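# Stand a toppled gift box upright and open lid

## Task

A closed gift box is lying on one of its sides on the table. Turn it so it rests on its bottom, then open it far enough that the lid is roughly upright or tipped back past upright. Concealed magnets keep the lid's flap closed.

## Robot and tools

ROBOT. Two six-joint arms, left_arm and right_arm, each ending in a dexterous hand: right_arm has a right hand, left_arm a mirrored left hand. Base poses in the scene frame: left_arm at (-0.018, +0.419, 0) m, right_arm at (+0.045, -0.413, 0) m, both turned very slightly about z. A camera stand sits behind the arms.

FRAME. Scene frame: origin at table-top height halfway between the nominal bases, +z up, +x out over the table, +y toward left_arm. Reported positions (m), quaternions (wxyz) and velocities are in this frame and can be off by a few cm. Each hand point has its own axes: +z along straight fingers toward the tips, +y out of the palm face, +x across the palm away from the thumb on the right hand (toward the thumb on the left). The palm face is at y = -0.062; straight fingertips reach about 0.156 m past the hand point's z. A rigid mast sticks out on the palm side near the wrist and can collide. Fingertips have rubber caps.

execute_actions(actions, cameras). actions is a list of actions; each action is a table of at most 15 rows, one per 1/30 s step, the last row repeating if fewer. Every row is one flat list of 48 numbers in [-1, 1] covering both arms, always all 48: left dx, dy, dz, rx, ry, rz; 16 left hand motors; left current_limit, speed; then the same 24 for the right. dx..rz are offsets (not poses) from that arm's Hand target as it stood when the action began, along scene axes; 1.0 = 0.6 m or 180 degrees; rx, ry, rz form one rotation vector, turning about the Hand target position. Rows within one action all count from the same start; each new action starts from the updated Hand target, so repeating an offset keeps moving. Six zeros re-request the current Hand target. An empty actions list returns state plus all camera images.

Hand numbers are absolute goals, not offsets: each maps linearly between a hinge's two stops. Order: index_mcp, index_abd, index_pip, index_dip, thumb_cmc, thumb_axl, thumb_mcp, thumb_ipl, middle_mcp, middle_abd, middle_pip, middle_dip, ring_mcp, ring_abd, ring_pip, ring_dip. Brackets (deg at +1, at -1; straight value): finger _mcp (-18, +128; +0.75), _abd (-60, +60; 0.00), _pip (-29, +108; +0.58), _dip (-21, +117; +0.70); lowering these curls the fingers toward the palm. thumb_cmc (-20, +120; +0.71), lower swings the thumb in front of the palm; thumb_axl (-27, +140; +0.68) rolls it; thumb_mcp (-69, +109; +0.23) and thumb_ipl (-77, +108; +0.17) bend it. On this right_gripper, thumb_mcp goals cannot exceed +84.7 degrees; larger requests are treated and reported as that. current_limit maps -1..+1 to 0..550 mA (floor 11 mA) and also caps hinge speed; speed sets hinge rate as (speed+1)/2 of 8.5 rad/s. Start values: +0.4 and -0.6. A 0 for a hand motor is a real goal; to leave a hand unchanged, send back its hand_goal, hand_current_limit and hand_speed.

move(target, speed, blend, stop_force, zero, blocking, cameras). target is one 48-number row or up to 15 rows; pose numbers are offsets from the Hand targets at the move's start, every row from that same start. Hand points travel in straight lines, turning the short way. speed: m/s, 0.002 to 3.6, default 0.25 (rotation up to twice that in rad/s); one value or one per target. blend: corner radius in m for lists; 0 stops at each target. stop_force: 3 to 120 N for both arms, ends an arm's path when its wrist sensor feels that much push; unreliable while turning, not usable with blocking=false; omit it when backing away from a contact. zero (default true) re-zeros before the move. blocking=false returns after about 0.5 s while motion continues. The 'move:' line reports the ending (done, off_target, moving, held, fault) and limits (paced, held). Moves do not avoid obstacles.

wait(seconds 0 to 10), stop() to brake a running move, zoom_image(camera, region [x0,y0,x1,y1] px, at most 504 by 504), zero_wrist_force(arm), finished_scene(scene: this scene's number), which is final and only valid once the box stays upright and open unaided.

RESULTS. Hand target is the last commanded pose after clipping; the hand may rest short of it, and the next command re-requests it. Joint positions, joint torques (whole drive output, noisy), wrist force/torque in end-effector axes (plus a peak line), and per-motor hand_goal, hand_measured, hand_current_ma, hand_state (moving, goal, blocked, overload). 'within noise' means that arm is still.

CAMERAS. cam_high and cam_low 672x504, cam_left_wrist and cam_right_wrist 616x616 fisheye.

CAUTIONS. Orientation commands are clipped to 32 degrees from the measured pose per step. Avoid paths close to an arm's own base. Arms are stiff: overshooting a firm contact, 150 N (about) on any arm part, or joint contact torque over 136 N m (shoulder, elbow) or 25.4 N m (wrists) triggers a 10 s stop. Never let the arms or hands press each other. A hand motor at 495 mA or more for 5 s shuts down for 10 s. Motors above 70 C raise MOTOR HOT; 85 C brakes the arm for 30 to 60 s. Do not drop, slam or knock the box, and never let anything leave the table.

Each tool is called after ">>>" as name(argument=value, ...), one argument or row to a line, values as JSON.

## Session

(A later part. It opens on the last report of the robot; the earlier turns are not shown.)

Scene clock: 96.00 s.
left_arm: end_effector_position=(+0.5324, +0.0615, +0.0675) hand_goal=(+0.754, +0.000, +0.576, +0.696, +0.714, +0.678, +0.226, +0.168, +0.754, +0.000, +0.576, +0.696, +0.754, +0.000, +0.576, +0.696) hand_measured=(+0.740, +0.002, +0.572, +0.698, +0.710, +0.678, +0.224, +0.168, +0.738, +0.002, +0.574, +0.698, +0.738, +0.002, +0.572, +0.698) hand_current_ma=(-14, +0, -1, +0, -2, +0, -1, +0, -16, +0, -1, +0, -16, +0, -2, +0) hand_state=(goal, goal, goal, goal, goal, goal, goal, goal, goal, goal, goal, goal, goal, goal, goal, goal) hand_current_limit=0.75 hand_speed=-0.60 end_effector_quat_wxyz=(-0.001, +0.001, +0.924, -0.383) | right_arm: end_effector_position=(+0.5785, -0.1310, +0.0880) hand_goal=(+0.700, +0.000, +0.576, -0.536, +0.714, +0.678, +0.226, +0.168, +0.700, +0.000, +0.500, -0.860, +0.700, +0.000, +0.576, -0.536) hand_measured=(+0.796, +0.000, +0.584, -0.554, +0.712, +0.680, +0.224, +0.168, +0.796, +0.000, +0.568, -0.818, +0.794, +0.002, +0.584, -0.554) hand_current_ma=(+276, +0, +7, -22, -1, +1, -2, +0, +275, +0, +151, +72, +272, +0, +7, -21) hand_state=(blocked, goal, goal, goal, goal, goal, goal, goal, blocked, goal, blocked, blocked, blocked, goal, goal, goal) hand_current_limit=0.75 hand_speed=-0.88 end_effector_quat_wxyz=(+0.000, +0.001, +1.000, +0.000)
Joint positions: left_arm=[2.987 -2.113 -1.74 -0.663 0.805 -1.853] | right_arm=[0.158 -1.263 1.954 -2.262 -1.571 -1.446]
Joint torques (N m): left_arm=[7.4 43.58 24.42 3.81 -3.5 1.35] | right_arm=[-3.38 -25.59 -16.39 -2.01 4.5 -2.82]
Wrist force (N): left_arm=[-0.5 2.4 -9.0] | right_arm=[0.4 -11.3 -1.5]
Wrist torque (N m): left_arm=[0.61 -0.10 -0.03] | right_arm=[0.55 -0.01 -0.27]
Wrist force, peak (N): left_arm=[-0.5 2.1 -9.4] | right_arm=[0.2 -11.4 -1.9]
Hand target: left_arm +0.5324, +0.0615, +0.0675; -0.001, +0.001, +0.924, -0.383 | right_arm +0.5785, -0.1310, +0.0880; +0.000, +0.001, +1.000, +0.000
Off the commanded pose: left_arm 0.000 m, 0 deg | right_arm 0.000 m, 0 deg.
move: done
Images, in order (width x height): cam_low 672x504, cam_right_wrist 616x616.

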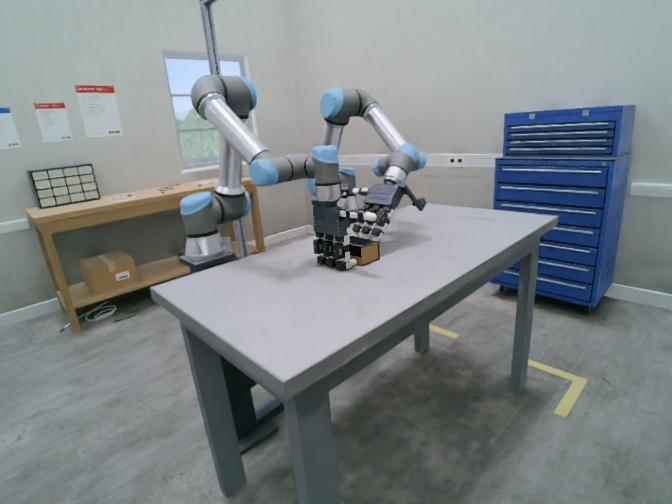

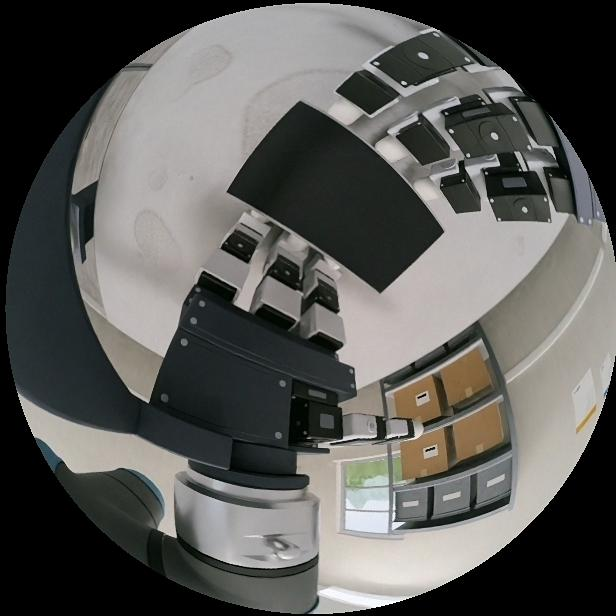

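>>> move(
  target=[
    [0,0,0,0,0,0,0.754,0.0,0.576,0.696,0.714,0.678,0.226,0.168,0.754,0.0,0.576,0.696,0.754,0.0,0.576,0.696,0.75,-0.6, 0,0,0,0,0,0,0.700,0.0,0.576,-0.536,0.714,0.678,0.226,0.168,0.740,0.0,0.330,-1.0,0.700,0.0,0.576,-0.536,0.75,-0.85],
  ],
  speed=0.04,
  cameras=["cam_low","cam_right_wrist","cam_high"],
)

>>> zoom_image(
  camera="cam_low",
  region=[335, 225, 390, 280],
)

>>> zoom_image(
  camera="cam_right_wrist",
  region=[200, 80, 450, 330],
)

Scene clock: 97.43 s.
left_arm: end_effector_position=(+0.5324, +0.0615, +0.0675) hand_goal=(+0.754, +0.000, +0.576, +0.696, +0.714, +0.678, +0.226, +0.168, +0.754, +0.000, +0.576, +0.696, +0.754, +0.000, +0.576, +0.696) hand_measured=(+0.740, +0.002, +0.572, +0.698, +0.710, +0.678, +0.224, +0.168, +0.738, +0.002, +0.572, +0.698, +0.738, +0.002, +0.572, +0.698) hand_current_ma=(-14, +0, -1, +0, -2, +0, -1, +0, -16, +0, -1, +0, -16, +0, -2, +0) hand_state=(goal, goal, goal, goal, goal, goal, goal, goal, goal, goal, goal, goal, goal, goal, goal, goal) hand_current_limit=0.75 hand_speed=-0.60 end_effector_quat_wxyz=(-0.001, +0.001, +0.924, -0.383) | right_arm: end_effector_position=(+0.5785, -0.1310, +0.0880) hand_goal=(+0.700, +0.000, +0.576, -0.536, +0.714, +0.678, +0.226, +0.168, +0.740, +0.000, +0.330, -1.000, +0.700, +0.000, +0.576, -0.536) hand_measured=(+0.794, +0.000, +0.584, -0.554, +0.712, +0.680, +0.224, +0.168, +0.802, +0.000, +0.418, -0.966, +0.794, +0.002, +0.586, -0.554) hand_current_ma=(+273, +0, +7, -22, -1, +1, -2, +0, +148, +0, +221, +53, +269, +0, +8, -21) hand_state=(blocked, goal, goal, goal, goal, goal, goal, goal, blocked, goal, blocked, blocked, blocked, goal, goal, goal) hand_current_limit=0.75 hand_speed=-0.85 end_effector_quat_wxyz=(+0.000, +0.001, +1.000, +0.000)
Joint positions: left_arm=[2.987 -2.113 -1.74 -0.663 0.805 -1.853] | right_arm=[0.158 -1.263 1.954 -2.262 -1.571 -1.446]
Joint torques (N m): left_arm=[5.9 39.69 24.58 3.77 -3.62 1.27] | right_arm=[0.29 -26.04 -16.02 -3.25 4.9 -2.84]
Wrist force (N): left_arm=[-0.3 2.5 -11.1] | right_arm=[0.2 -12.5 -0.2]
Wrist torque (N m): left_arm=[0.76 -0.14 -0.02] | right_arm=[0.53 0.00 -0.32]
Wrist force, peak (N): left_arm=[-0.4 2.7 -11.1] | right_arm=[0.1 -12.8 -0.2]
Hand target: left_arm +0.5324, +0.0615, +0.0675; -0.001, +0.001, +0.924, -0.383 | right_arm +0.5785, -0.1310, +0.0880; +0.000, +0.001, +1.000, +0.000
Off the commanded pose: left_arm 0.000 m, 0 deg | right_arm 0.000 m, 0 deg.
move: done
Images, in order (width x height): cam_high 672x504, cam_low 672x504, cam_right_wrist 616x616.

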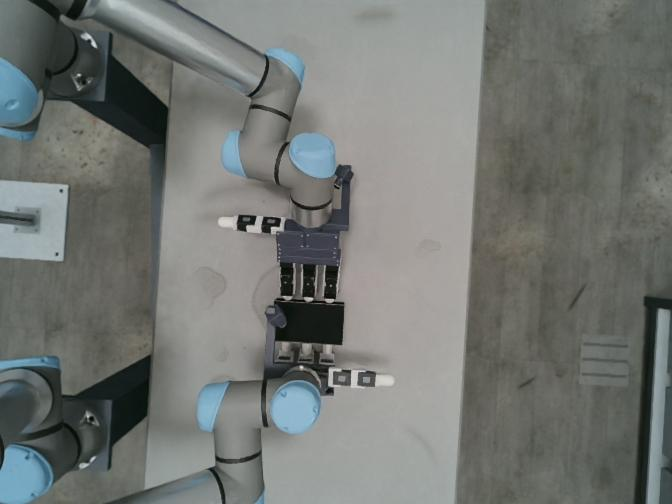

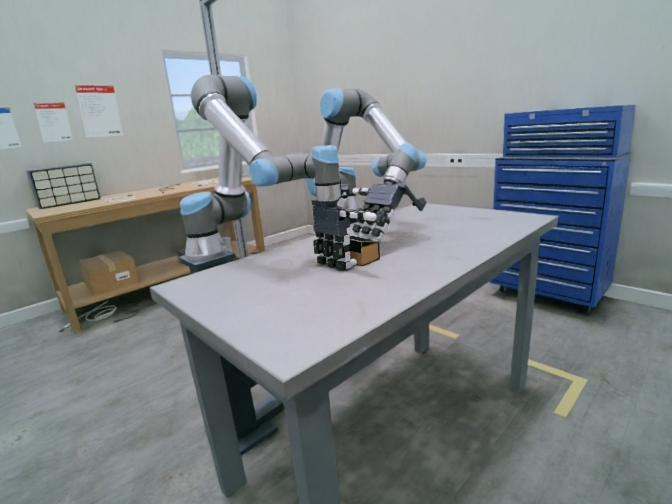

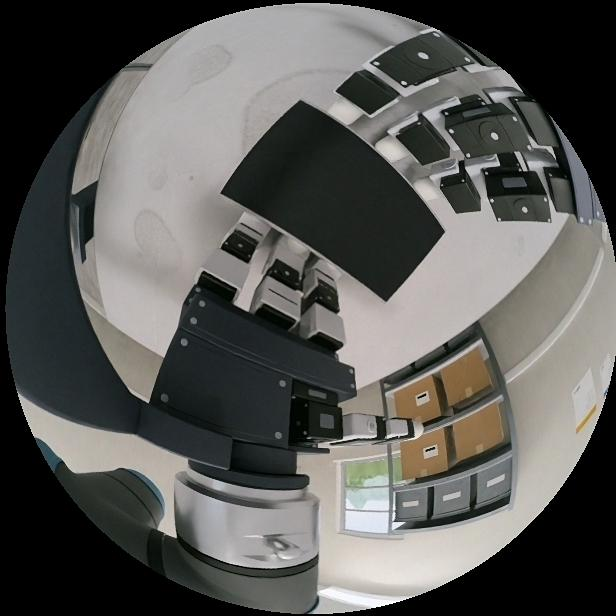

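Scaled by 9.164.

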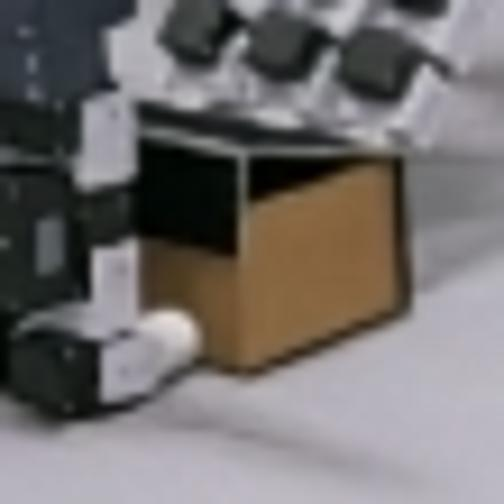

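Scaled by 2.016 from the camera's 616x616 image, which has a finer 880x880 frame.

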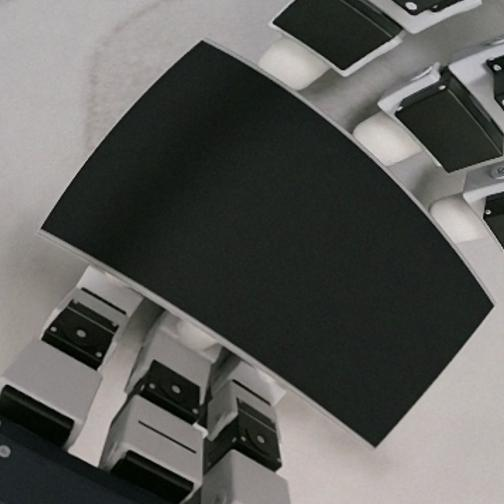

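>>> move(
  target=[
    [0,0,0,0,0,0,0.754,0.0,0.576,0.696,0.714,0.678,0.226,0.168,0.754,0.0,0.576,0.696,0.754,0.0,0.576,0.696,0.75,-0.6, 0,0,0,0,0,0,0.700,0.0,0.576,-0.536,0.714,0.678,0.226,0.168,0.750,0.0,0.08,-1.0,0.700,0.0,0.576,-0.536,0.75,-0.85],
  ],
  speed=0.04,
  cameras=["cam_low","cam_right_wrist"],
)

>>> zoom_image(
  camera="cam_low",
  region=[335, 220, 395, 280],
)

>>> zoom_image(
  camera="cam_right_wrist",
  region=[200, 80, 450, 330],
)

Scene clock: 98.50 s.
left_arm: end_effector_position=(+0.5324, +0.0615, +0.0675) hand_goal=(+0.754, +0.000, +0.576, +0.696, +0.714, +0.678, +0.226, +0.168, +0.754, +0.000, +0.576, +0.696, +0.754, +0.000, +0.576, +0.696) hand_measured=(+0.740, +0.002, +0.572, +0.698, +0.710, +0.678, +0.224, +0.168, +0.738, +0.002, +0.572, +0.698, +0.738, +0.002, +0.572, +0.698) hand_current_ma=(-14, +0, -2, +0, -2, +0, -1, +0, -16, +0, -1, +0, -16, +0, -2, +0) hand_state=(goal, goal, goal, goal, goal, goal, goal, goal, goal, goal, goal, goal, goal, goal, goal, goal) hand_current_limit=0.75 hand_speed=-0.60 end_effector_quat_wxyz=(-0.001, +0.001, +0.924, -0.383) | right_arm: end_effector_position=(+0.5785, -0.1310, +0.0880) hand_goal=(+0.700, +0.000, +0.576, -0.536, +0.714, +0.678, +0.226, +0.168, +0.750, +0.000, +0.080, -1.000, +0.700, +0.000, +0.576, -0.536) hand_measured=(+0.794, +0.000, +0.586, -0.554, +0.712, +0.680, +0.224, +0.168, +0.828, +0.000, +0.178, -0.990, +0.794, +0.000, +0.586, -0.554) hand_current_ma=(+269, +0, +9, -22, -1, +1, -2, +0, +206, +0, +265, +8, +266, +0, +9, -21) hand_state=(blocked, goal, goal, goal, goal, goal, goal, goal, blocked, goal, blocked, goal, blocked, goal, goal, goal) hand_current_limit=0.75 hand_speed=-0.85 end_effector_quat_wxyz=(+0.000, +0.001, +1.000, +0.000)
Joint positions: left_arm=[2.987 -2.113 -1.74 -0.663 0.805 -1.853] | right_arm=[0.158 -1.263 1.954 -2.262 -1.571 -1.446]
Joint torques (N m): left_arm=[6.07 37.14 24.57 3.71 -3.48 1.13] | right_arm=[2.78 -26.91 -16.39 -4.03 5.18 -2.96]
Wrist force (N): left_arm=[-0.4 2.6 -11.9] | right_arm=[0.8 -11.8 -11.9]
Wrist torque (N m): left_arm=[0.83 -0.14 -0.03] | right_arm=[1.51 0.32 -0.29]
Wrist force, peak (N): left_arm=[-0.3 2.6 -12.1] | right_arm=[0.6 -11.8 -12.1]
Hand target: left_arm +0.5324, +0.0615, +0.0675; -0.001, +0.001, +0.924, -0.383 | right_arm +0.5785, -0.1310, +0.0880; +0.000, +0.001, +1.000, +0.000
Off the commanded pose: left_arm 0.000 m, 0 deg | right_arm 0.000 m, 0 deg.
move: done
Images, in order (width x height): cam_low 672x504, cam_right_wrist 616x616.

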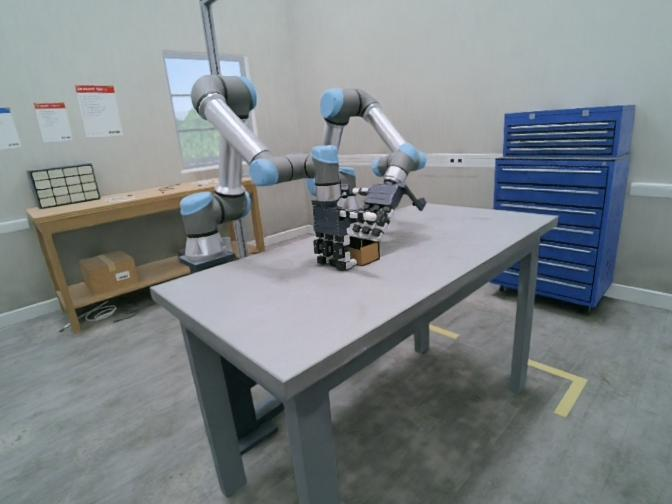

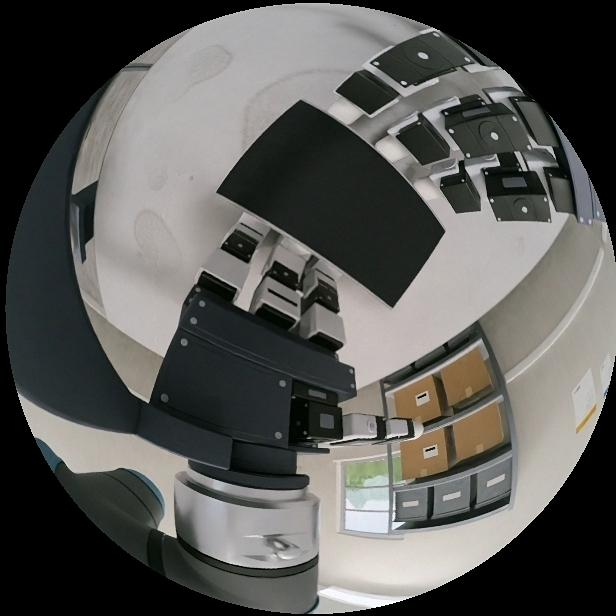

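Scaled by 8.400.

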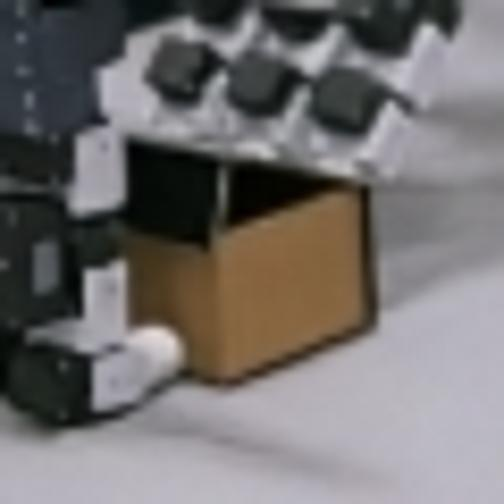

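Scaled by 2.016 from the camera's 616x616 image, which has a finer 880x880 frame.

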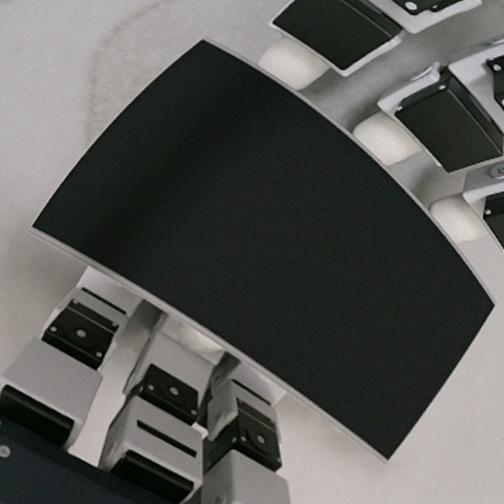

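>>> move(
  target=[
    [0,0.0067,0,0,0,0,0.754,0.0,0.576,0.696,0.714,0.678,0.226,0.168,0.754,0.0,0.576,0.696,0.754,0.0,0.576,0.696,0.75,-0.6, 0,0,0.033,0,0,0,0.863,0.0,0.576,-0.536,0.714,0.678,0.226,0.168,0.770,0.0,0.080,-1.0,0.863,0.0,0.576,-0.536,0.75,-0.85],
    [0,0.0067,0,0,0,0,0.754,0.0,0.576,0.696,0.714,0.678,0.226,0.168,0.754,0.0,0.576,0.696,0.754,0.0,0.576,0.696,0.75,-0.6, 0,0.008,0.065,0,0,0,0.863,0.0,0.576,-0.536,0.714,0.678,0.226,0.168,0.770,0.0,0.080,-1.0,0.863,0.0,0.576,-0.536,0.75,-0.85],
  ],
  speed=0.04,
  blend=0.005,
  cameras=["cam_low","cam_right_wrist","cam_high"],
)

>>> zoom_image(
  camera="cam_low",
  region=[325, 200, 405, 280],
)

>>> zoom_image(
  camera="cam_right_wrist",
  region=[200, 80, 450, 330],
)

Scene clock: 100.90 s.
left_arm: end_effector_position=(+0.5324, +0.0656, +0.0675) hand_goal=(+0.754, +0.000, +0.576, +0.696, +0.714, +0.678, +0.226, +0.168, +0.754, +0.000, +0.576, +0.696, +0.754, +0.000, +0.576, +0.696) hand_measured=(+0.740, +0.002, +0.572, +0.698, +0.710, +0.678, +0.224, +0.168, +0.738, +0.002, +0.572, +0.698, +0.738, +0.002, +0.572, +0.698) hand_current_ma=(-14, +1, -2, +0, -2, +0, -1, +0, -16, +1, -1, +0, -16, +1, -2, +0) hand_state=(goal, goal, goal, goal, goal, goal, goal, goal, goal, goal, goal, goal, goal, goal, goal, goal) hand_current_limit=0.75 hand_speed=-0.60 end_effector_quat_wxyz=(-0.001, +0.001, +0.924, -0.383) | right_arm: end_effector_position=(+0.5785, -0.1261, +0.1271) hand_goal=(+0.864, +0.000, +0.576, -0.536, +0.714, +0.678, +0.226, +0.168, +0.770, +0.000, +0.080, -1.000, +0.864, +0.000, +0.576, -0.536) hand_measured=(+0.858, +0.002, +0.578, -0.538, +0.712, +0.680, +0.224, +0.168, +0.778, +0.000, +0.088, -0.996, +0.858, +0.002, +0.578, -0.536) hand_current_ma=(-6, +0, +1, -1, -1, +1, -2, +0, +6, +0, +6, +1, -5, +0, +1, +0) hand_state=(goal, goal, goal, goal, goal, goal, goal, goal, goal, goal, goal, goal, goal, goal, goal, goal) hand_current_limit=0.75 hand_speed=-0.85 end_effector_quat_wxyz=(+0.000, +0.001, +1.000, +0.000)
Joint positions: left_arm=[2.994 -2.109 -1.746 -0.668 0.804 -1.844] | right_arm=[0.167 -1.318 1.905 -2.158 -1.571 -1.437]
Joint torques (N m): left_arm=[3.39 45.53 12.22 3.06 -3.33 -1.05] | right_arm=[-5.17 -22.46 -12.4 -4.77 -3.15 0.14]
Wrist force (N): left_arm=[-0.6 0.8 -0.9] | right_arm=[0.1 -0.1 -0.1]
Wrist torque (N m): left_arm=[0.08 0.07 -0.11] | right_arm=[0.05 0.02 -0.14]
Wrist force, peak (N): left_arm=[-0.4 2.2 -12.1] | right_arm=[0.8 -12.0 -12.5]
Hand target: left_arm +0.5324, +0.0655, +0.0675; -0.001, +0.001, +0.924, -0.383 | right_arm +0.5785, -0.1262, +0.1270; +0.000, +0.001, +1.000, +0.000
Off the commanded pose: left_arm 0.000 m, 0 deg | right_arm 0.000 m, 0 deg.
move: done
Images, in order (width x height): cam_high 672x504, cam_low 672x504, cam_right_wrist 616x616.

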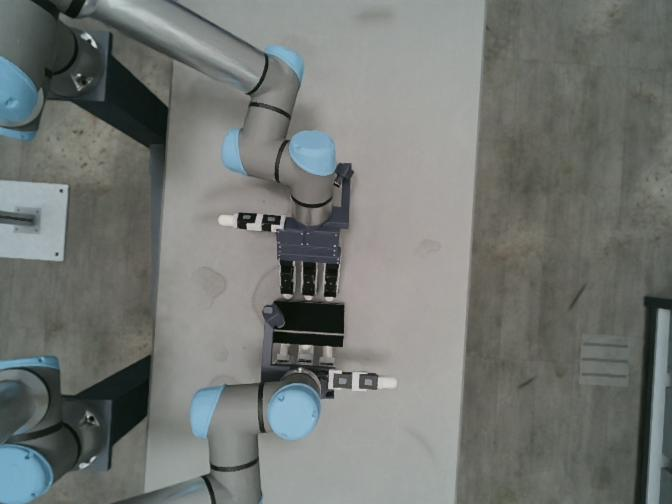

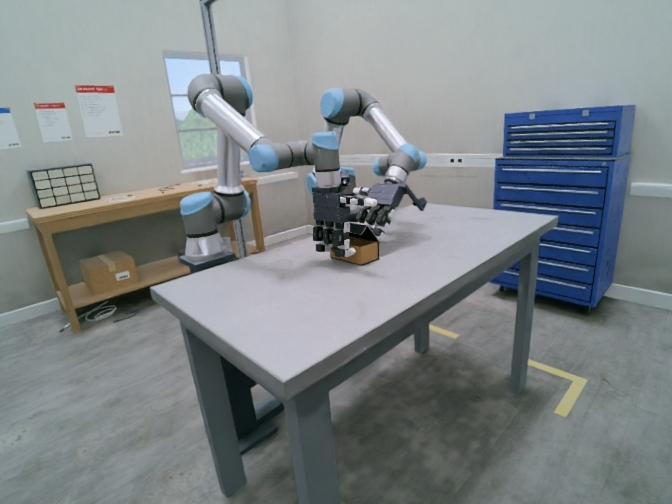

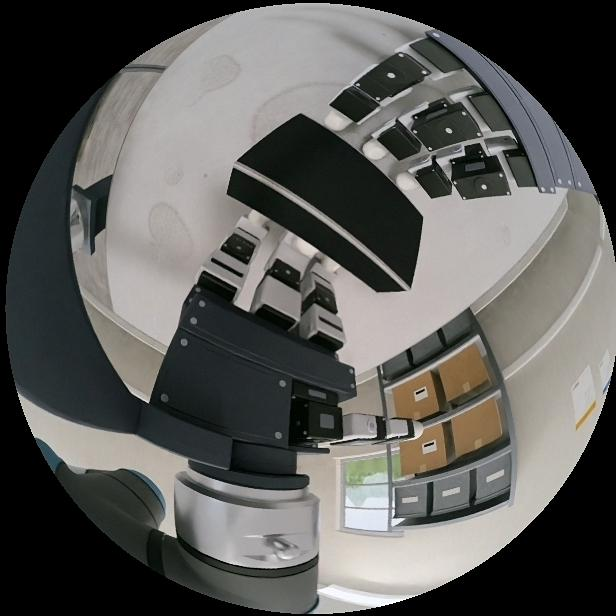

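Scaled by 6.300.

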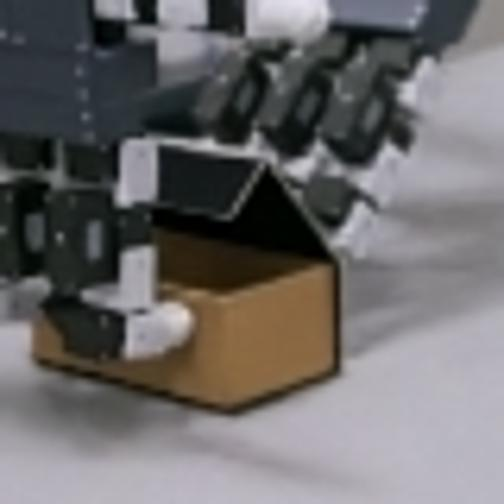

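Scaled by 2.016 from the camera's 616x616 image, which has a finer 880x880 frame.

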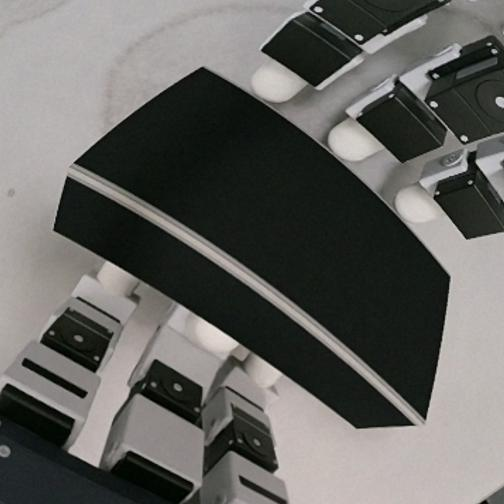

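>>> move(
  target=[
    [0,0,0,0,0,0,0.754,0.0,0.576,0.696,0.714,0.678,0.226,0.168,0.754,0.0,0.576,0.696,0.754,0.0,0.576,0.696,0.75,-0.6, 0,0,0.012,0,0,0,0.780,0.0,0.080,-1.0,0.714,0.678,0.226,0.168,0.770,0.0,0.080,-1.0,0.780,0.0,0.080,-1.0,0.75,-0.6],
    [0,0,0,0,0,0,0.754,0.0,0.576,0.696,0.714,0.678,0.226,0.168,0.754,0.0,0.576,0.696,0.754,0.0,0.576,0.696,0.75,-0.6, 0,0.0367,0.0447,0,0,0,0.780,0.0,0.080,-1.0,0.714,0.678,0.226,0.168,0.770,0.0,0.080,-1.0,0.780,0.0,0.080,-1.0,0.75,-0.6],
    [0,0,0,0,0,0,0.754,0.0,0.576,0.696,0.714,0.678,0.226,0.168,0.754,0.0,0.576,0.696,0.754,0.0,0.576,0.696,0.75,-0.6, 0,0.0705,0.0645,0,0,0,0.780,0.0,0.080,-1.0,0.714,0.678,0.226,0.168,0.770,0.0,0.080,-1.0,0.780,0.0,0.080,-1.0,0.75,-0.6],
  ],
  speed=0.05,
  blend=[0,0.008,0],
  cameras=["cam_low","cam_right_wrist","cam_high"],
)

>>> zoom_image(
  camera="cam_low",
  region=[325, 190, 405, 280],
)

>>> zoom_image(
  camera="cam_right_wrist",
  region=[200, 80, 450, 330],
)

Scene clock: 104.70 s.
left_arm: end_effector_position=(+0.5324, +0.0655, +0.0675) hand_goal=(+0.754, +0.000, +0.576, +0.696, +0.714, +0.678, +0.226, +0.168, +0.754, +0.000, +0.576, +0.696, +0.754, +0.000, +0.576, +0.696) hand_measured=(+0.736, +0.002, +0.570, +0.694, +0.710, +0.678, +0.224, +0.168, +0.734, +0.002, +0.568, +0.694, +0.736, +0.002, +0.568, +0.694) hand_current_ma=(-19, +1, -4, -1, -2, +0, -1, +0, -24, +1, -4, -1, -21, +1, -5, -1) hand_state=(goal, goal, goal, goal, goal, goal, goal, goal, blocked, goal, goal, goal, goal, goal, goal, goal) hand_current_limit=0.75 hand_speed=-0.60 end_effector_quat_wxyz=(-0.001, +0.001, +0.924, -0.383) | right_arm: end_effector_position=(+0.5784, -0.0837, +0.1657) hand_goal=(+0.780, +0.000, +0.080, -1.000, +0.714, +0.678, +0.226, +0.168, +0.770, +0.000, +0.080, -1.000, +0.780, +0.000, +0.080, -1.000) hand_measured=(+0.782, +0.002, +0.084, -0.996, +0.712, +0.680, +0.224, +0.168, +0.778, +0.000, +0.086, -1.000, +0.782, +0.002, +0.084, -0.998) hand_current_ma=(+1, +0, +3, +1, -1, +1, -2, +0, +6, +0, +4, +0, +1, +0, +2, +1) hand_state=(goal, goal, goal, goal, goal, goal, goal, goal, goal, goal, goal, goal, goal, goal, goal, goal) hand_current_limit=0.75 hand_speed=-0.60 end_effector_quat_wxyz=(+0.000, +0.001, +1.000, +0.000) end_effector_velocity=(+0.000, -0.002, -0.002) end_effector_angular_velocity=(+0.000, +0.000, +0.003)
Joint positions: left_arm=[2.994 -2.109 -1.746 -0.668 0.804 -1.844] | right_arm=[0.244 -1.329 1.805 -2.047 -1.571 -1.36]
Joint velocities: left_arm=[within noise] | right_arm=[-0.004 0 0.006 -0.005 0 -0.007]
Joint torques (N m): left_arm=[-8.12 32.89 19.63 1.87 -0.72 -1.18] | right_arm=[-12.13 -30.8 -14.09 -4.63 0.3 -3.08]
Wrist force (N): left_arm=[-0.6 0.6 -1.1] | right_arm=[0.1 -0.6 -0.8]
Wrist torque (N m): left_arm=[0.07 0.07 -0.11] | right_arm=[0.14 0.02 -0.12]
Wrist force, peak (N): left_arm=[0.2 3.6 -10.6] | right_arm=[-0.5 -7.3 0.5]
Hand target: left_arm +0.5324, +0.0655, +0.0675; -0.001, +0.001, +0.924, -0.383 | right_arm +0.5785, -0.0839, +0.1657; +0.000, +0.001, +1.000, +0.000
Off the commanded pose: left_arm 0.000 m, 0 deg | right_arm 0.000 m, 0 deg.
move: done
Images, in order (width x height): cam_high 672x504, cam_low 672x504, cam_right_wrist 616x616.

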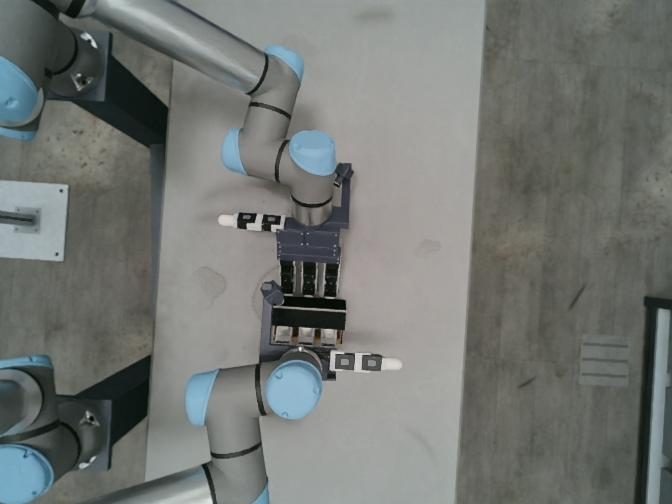

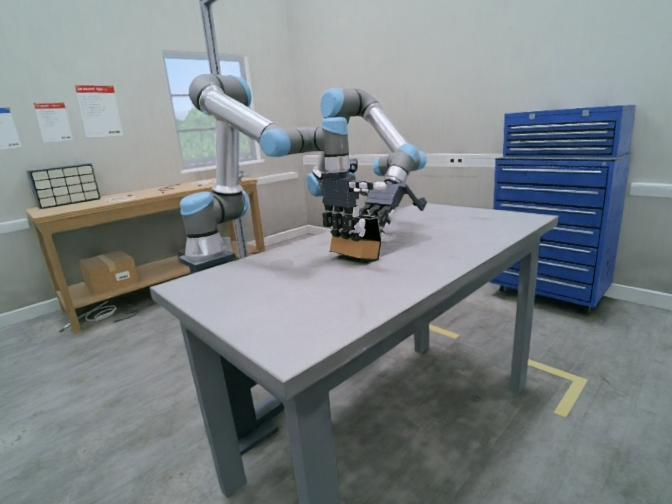

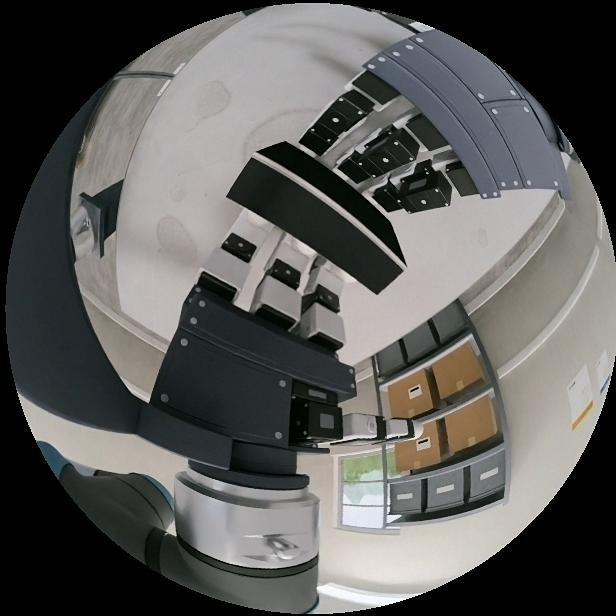

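Scaled by 5.600.

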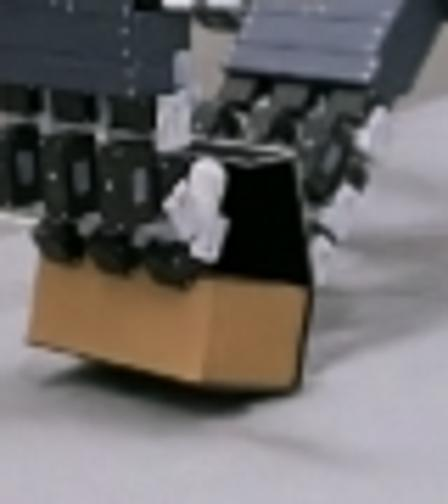

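Scaled by 2.016 from the camera's 616x616 image, which has a finer 880x880 frame.

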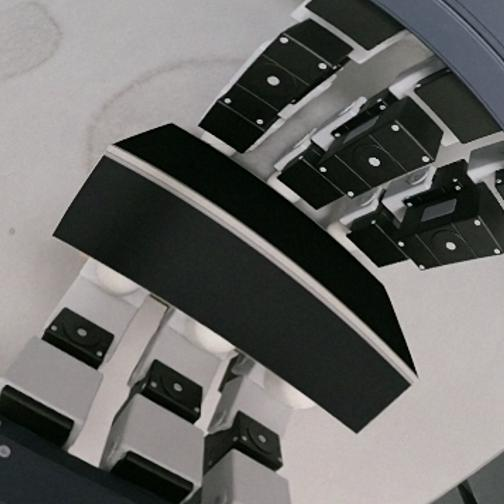

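>>> zoom_image(
  camera="cam_low",
  region=[325, 210, 385, 270],
)

>>> zoom_image(
  camera="cam_high",
  region=[250, 270, 370, 390],
)

Scaled by 8.400.

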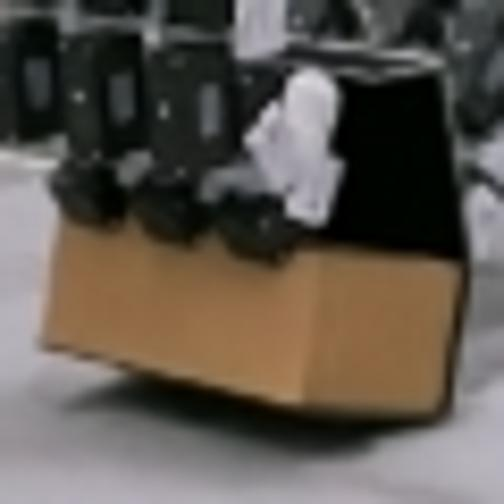

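Scaled by 4.200.

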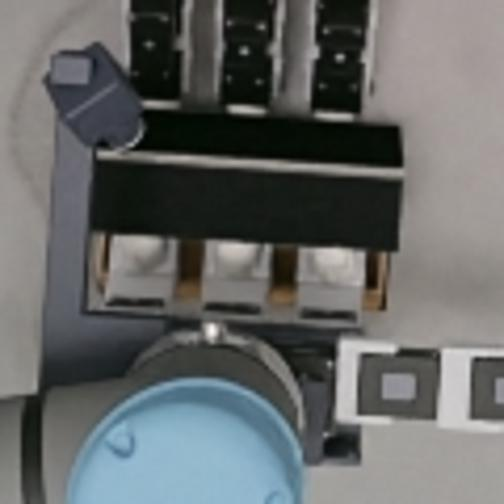

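>>> move(
  target=[
    [0,0,0,0,0,0,0.754,0.0,0.576,0.696,0.714,0.678,0.226,0.168,0.754,0.0,0.576,0.696,0.754,0.0,0.576,0.696,0.75,-0.6, 0,-0.059,-0.030,0,0,0,0.780,0.0,0.080,-1.0,0.714,0.678,0.226,0.168,0.770,0.0,0.080,-1.0,0.780,0.0,0.080,-1.0,0.75,-0.6],
    [0,0,0,0,0,0,0.754,0.0,0.576,0.696,0.714,0.678,0.226,0.168,0.754,0.0,0.576,0.696,0.754,0.0,0.576,0.696,0.75,-0.6, 0,-0.085,-0.030,0,0,0,0.780,0.0,0.080,-1.0,0.714,0.678,0.226,0.168,0.770,0.0,0.080,-1.0,0.780,0.0,0.080,-1.0,0.75,-0.6],
  ],
  speed=0.04,
  blend=0.005,
  cameras=["cam_low","cam_right_wrist","cam_high"],
)

>>> zoom_image(
  camera="cam_low",
  region=[325, 200, 405, 280],
)

>>> zoom_image(
  camera="cam_high",
  region=[250, 270, 370, 390],
)

>>> zoom_image(
  camera="cam_right_wrist",
  region=[200, 80, 450, 330],
)

Scene clock: 110.43 s.
left_arm: end_effector_position=(+0.5324, +0.0655, +0.0675) hand_goal=(+0.754, +0.000, +0.576, +0.696, +0.714, +0.678, +0.226, +0.168, +0.754, +0.000, +0.576, +0.696, +0.754, +0.000, +0.576, +0.696) hand_measured=(+0.736, +0.002, +0.570, +0.694, +0.710, +0.678, +0.224, +0.168, +0.734, +0.002, +0.568, +0.694, +0.736, +0.002, +0.568, +0.694) hand_current_ma=(-19, +1, -4, -1, -2, +0, -1, +0, -24, +1, -4, -1, -21, +1, -5, -1) hand_state=(goal, goal, goal, goal, goal, goal, goal, goal, blocked, goal, goal, goal, goal, goal, goal, goal) hand_current_limit=0.75 hand_speed=-0.60 end_effector_quat_wxyz=(-0.001, +0.001, +0.924, -0.383) | right_arm: end_effector_position=(+0.5785, -0.1351, +0.1477) hand_goal=(+0.780, +0.000, +0.080, -1.000, +0.714, +0.678, +0.226, +0.168, +0.770, +0.000, +0.080, -1.000, +0.780, +0.000, +0.080, -1.000) hand_measured=(+0.782, +0.002, +0.084, -0.996, +0.712, +0.680, +0.224, +0.168, +0.772, +0.000, +0.086, -1.000, +0.782, +0.002, +0.084, -0.998) hand_current_ma=(+1, +0, +3, +1, -1, +1, -2, +0, +1, +0, +3, +0, +1, +0, +2, +1) hand_state=(goal, goal, goal, goal, goal, goal, goal, goal, goal, goal, goal, goal, goal, goal, goal, goal) hand_current_limit=0.75 hand_speed=-0.60 end_effector_quat_wxyz=(+0.000, +0.001, +1.000, +0.000) end_effector_velocity=(+0.000, +0.002, -0.001) end_effector_angular_velocity=(+0.000, +0.002, -0.003)
Joint positions: left_arm=[2.994 -2.109 -1.746 -0.668 0.804 -1.844] | right_arm=[0.15 -1.352 1.888 -2.106 -1.571 -1.454]
Joint velocities: left_arm=[within noise] | right_arm=[0.004 0.002 0 0 0 0.007]
Joint torques (N m): left_arm=[-9.52 33.25 6.99 1.51 0.05 -1.12] | right_arm=[12.73 -23.92 -29.16 -3.47 -1.3 3.23]
Wrist force (N): left_arm=[-0.7 0.7 -0.8] | right_arm=[0.3 0.4 -0.4]
Wrist torque (N m): left_arm=[0.06 0.09 -0.12] | right_arm=[0.10 -0.01 -0.01]
Wrist force, peak (N): left_arm=[-0.7 0.9 -1.3] | right_arm=[0.2 -0.6 -0.9]
Hand target: left_arm +0.5324, +0.0655, +0.0675; -0.001, +0.001, +0.924, -0.383 | right_arm +0.5785, -0.1349, +0.1477; +0.000, +0.001, +1.000, +0.000
Off the commanded pose: left_arm 0.000 m, 0 deg | right_arm 0.000 m, 0 deg.
move: done
Images, in order (width x height): cam_high 672x504, cam_low 672x504, cam_right_wrist 616x616.

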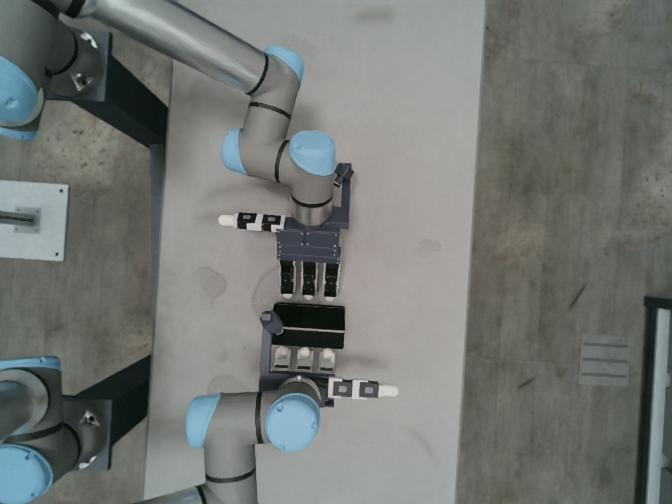

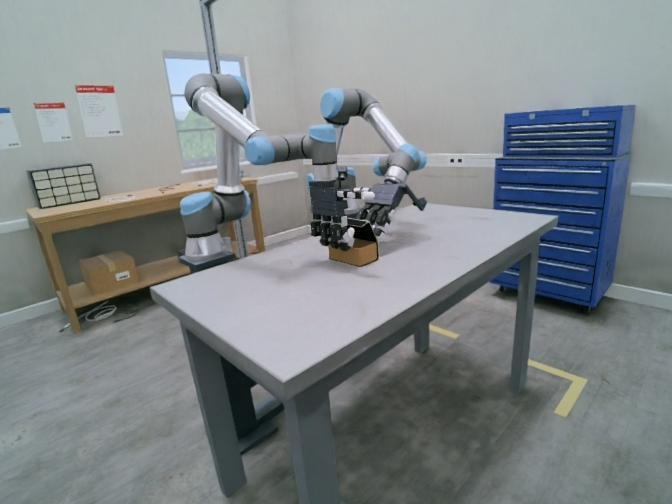

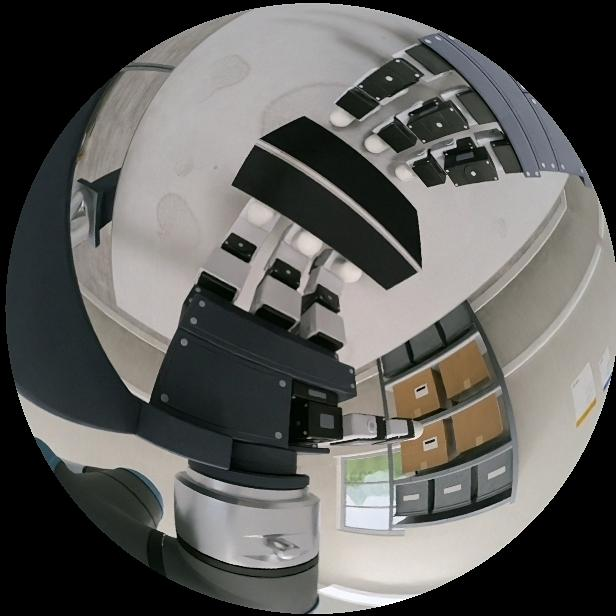

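Scaled by 6.300.

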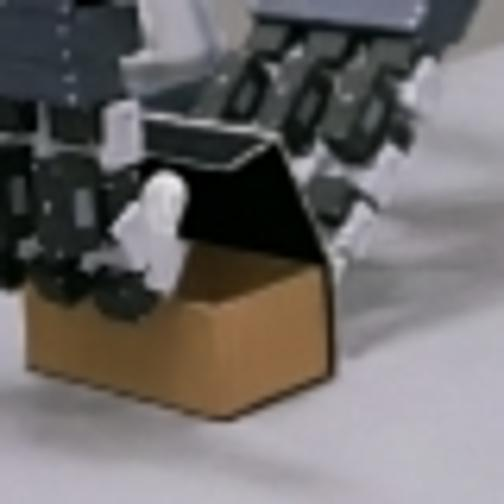

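Scaled by 4.200.

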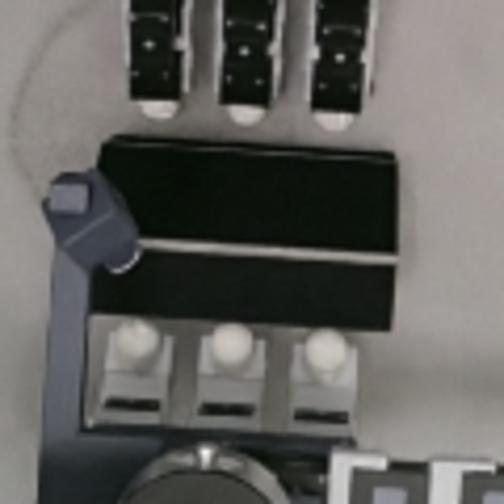

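Scaled by 2.016 from the camera's 616x616 image, which has a finer 880x880 frame.

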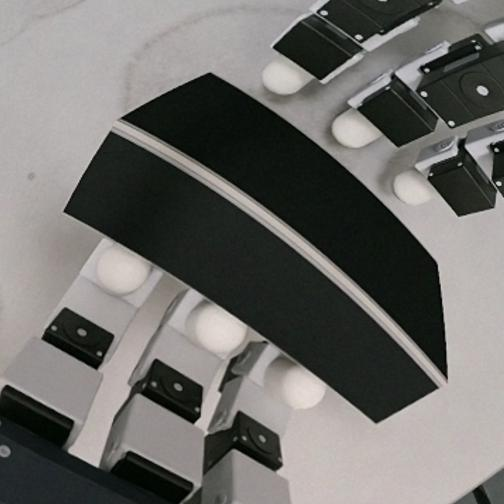

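>>> execute_actions(
  actions=[],
)

Scene clock: 112.20 s.
left_arm: end_effector_position=(+0.5324, +0.0655, +0.0675) hand_goal=(+0.754, +0.000, +0.576, +0.696, +0.714, +0.678, +0.226, +0.168, +0.754, +0.000, +0.576, +0.696, +0.754, +0.000, +0.576, +0.696) hand_measured=(+0.736, +0.002, +0.570, +0.694, +0.710, +0.678, +0.224, +0.168, +0.734, +0.002, +0.568, +0.694, +0.736, +0.002, +0.568, +0.694) hand_current_ma=(-19, +1, -4, -1, -2, +0, -1, +0, -24, +1, -4, -1, -21, +1, -5, -1) hand_state=(goal, goal, goal, goal, goal, goal, goal, goal, blocked, goal, goal, goal, goal, goal, goal, goal) hand_current_limit=0.75 hand_speed=-0.60 end_effector_quat_wxyz=(-0.001, +0.001, +0.924, -0.383) | right_arm: end_effector_position=(+0.5785, -0.1349, +0.1477) hand_goal=(+0.780, +0.000, +0.080, -1.000, +0.714, +0.678, +0.226, +0.168, +0.770, +0.000, +0.080, -1.000, +0.780, +0.000, +0.080, -1.000) hand_measured=(+0.782, +0.002, +0.084, -0.996, +0.712, +0.680, +0.224, +0.168, +0.772, +0.000, +0.086, -1.000, +0.782, +0.002, +0.084, -0.998) hand_current_ma=(+1, +0, +3, +1, -1, +1, -2, +0, +1, +0, +3, +0, +1, +0, +2, +1) hand_state=(goal, goal, goal, goal, goal, goal, goal, goal, goal, goal, goal, goal, goal, goal, goal, goal) hand_current_limit=0.75 hand_speed=-0.60 end_effector_quat_wxyz=(+0.000, +0.001, +1.000, +0.000)
Joint positions: left_arm=[2.994 -2.109 -1.746 -0.668 0.804 -1.844] | right_arm=[0.151 -1.352 1.888 -2.106 -1.571 -1.453]
Joint velocities: within noise
Joint torques (N m): left_arm=[-9.28 32.65 5.72 1.6 0.05 -1.17] | right_arm=[12.11 -21.91 -29.22 -0.73 2.63 2.69]
Wrist force (N): left_arm=[-0.5 0.9 -0.9] | right_arm=[0.0 0.2 -0.3]
Wrist torque (N m): left_arm=[0.08 0.07 -0.10] | right_arm=[0.08 0.01 -0.12]
Wrist force, peak (N): left_arm=[-0.5 0.9 -1.3] | right_arm=[-0.2 0.7 -0.8]
Hand target: left_arm +0.5324, +0.0655, +0.0675; -0.001, +0.001, +0.924, -0.383 | right_arm +0.5785, -0.1349, +0.1477; +0.000, +0.001, +1.000, +0.000
Off the commanded pose: left_arm 0.000 m, 0 deg | right_arm 0.000 m, 0 deg.

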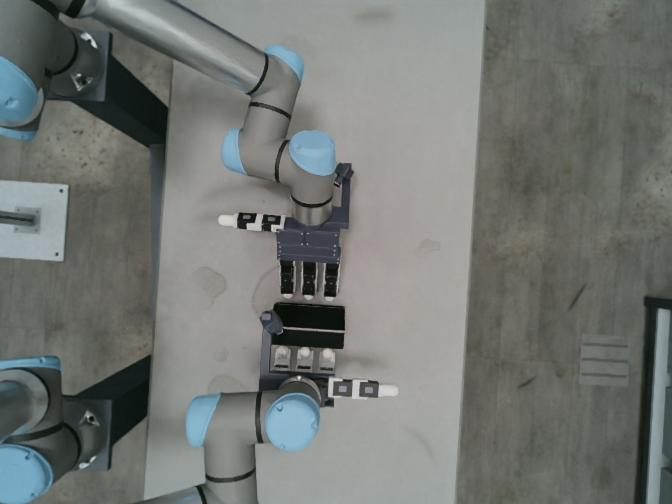

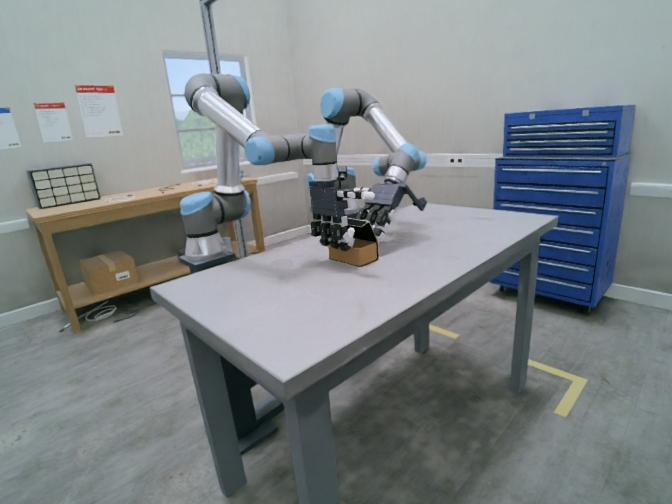

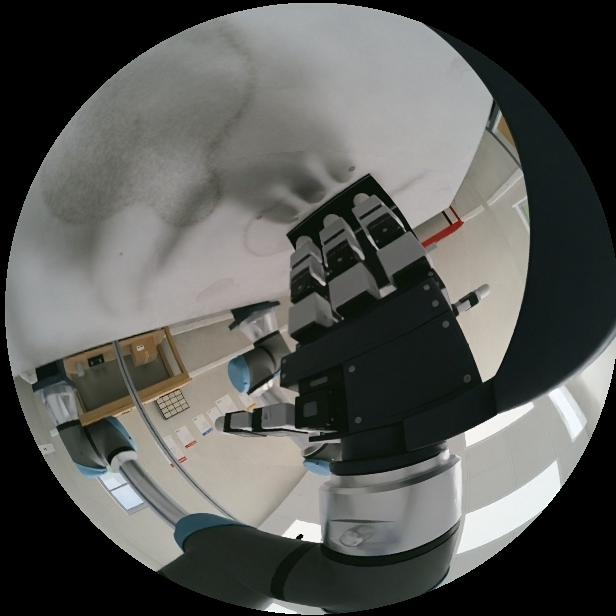

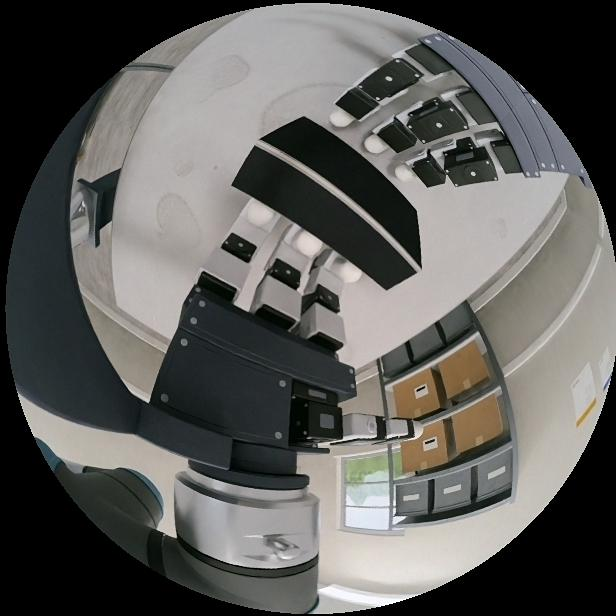

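>>> zoom_image(
  camera="cam_low",
  region=[290, 170, 430, 280],
)

>>> zoom_image(
  camera="cam_high",
  region=[240, 240, 380, 400],
)

Scaled by 3.600.

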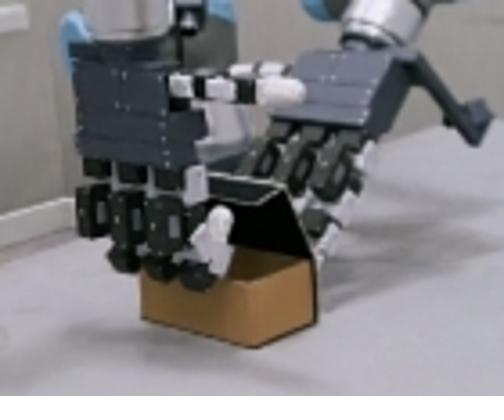

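Scaled by 3.150.

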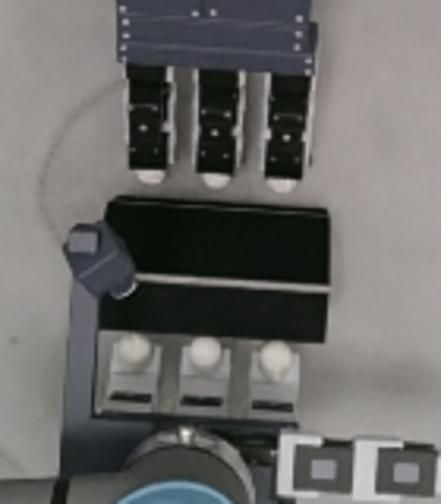

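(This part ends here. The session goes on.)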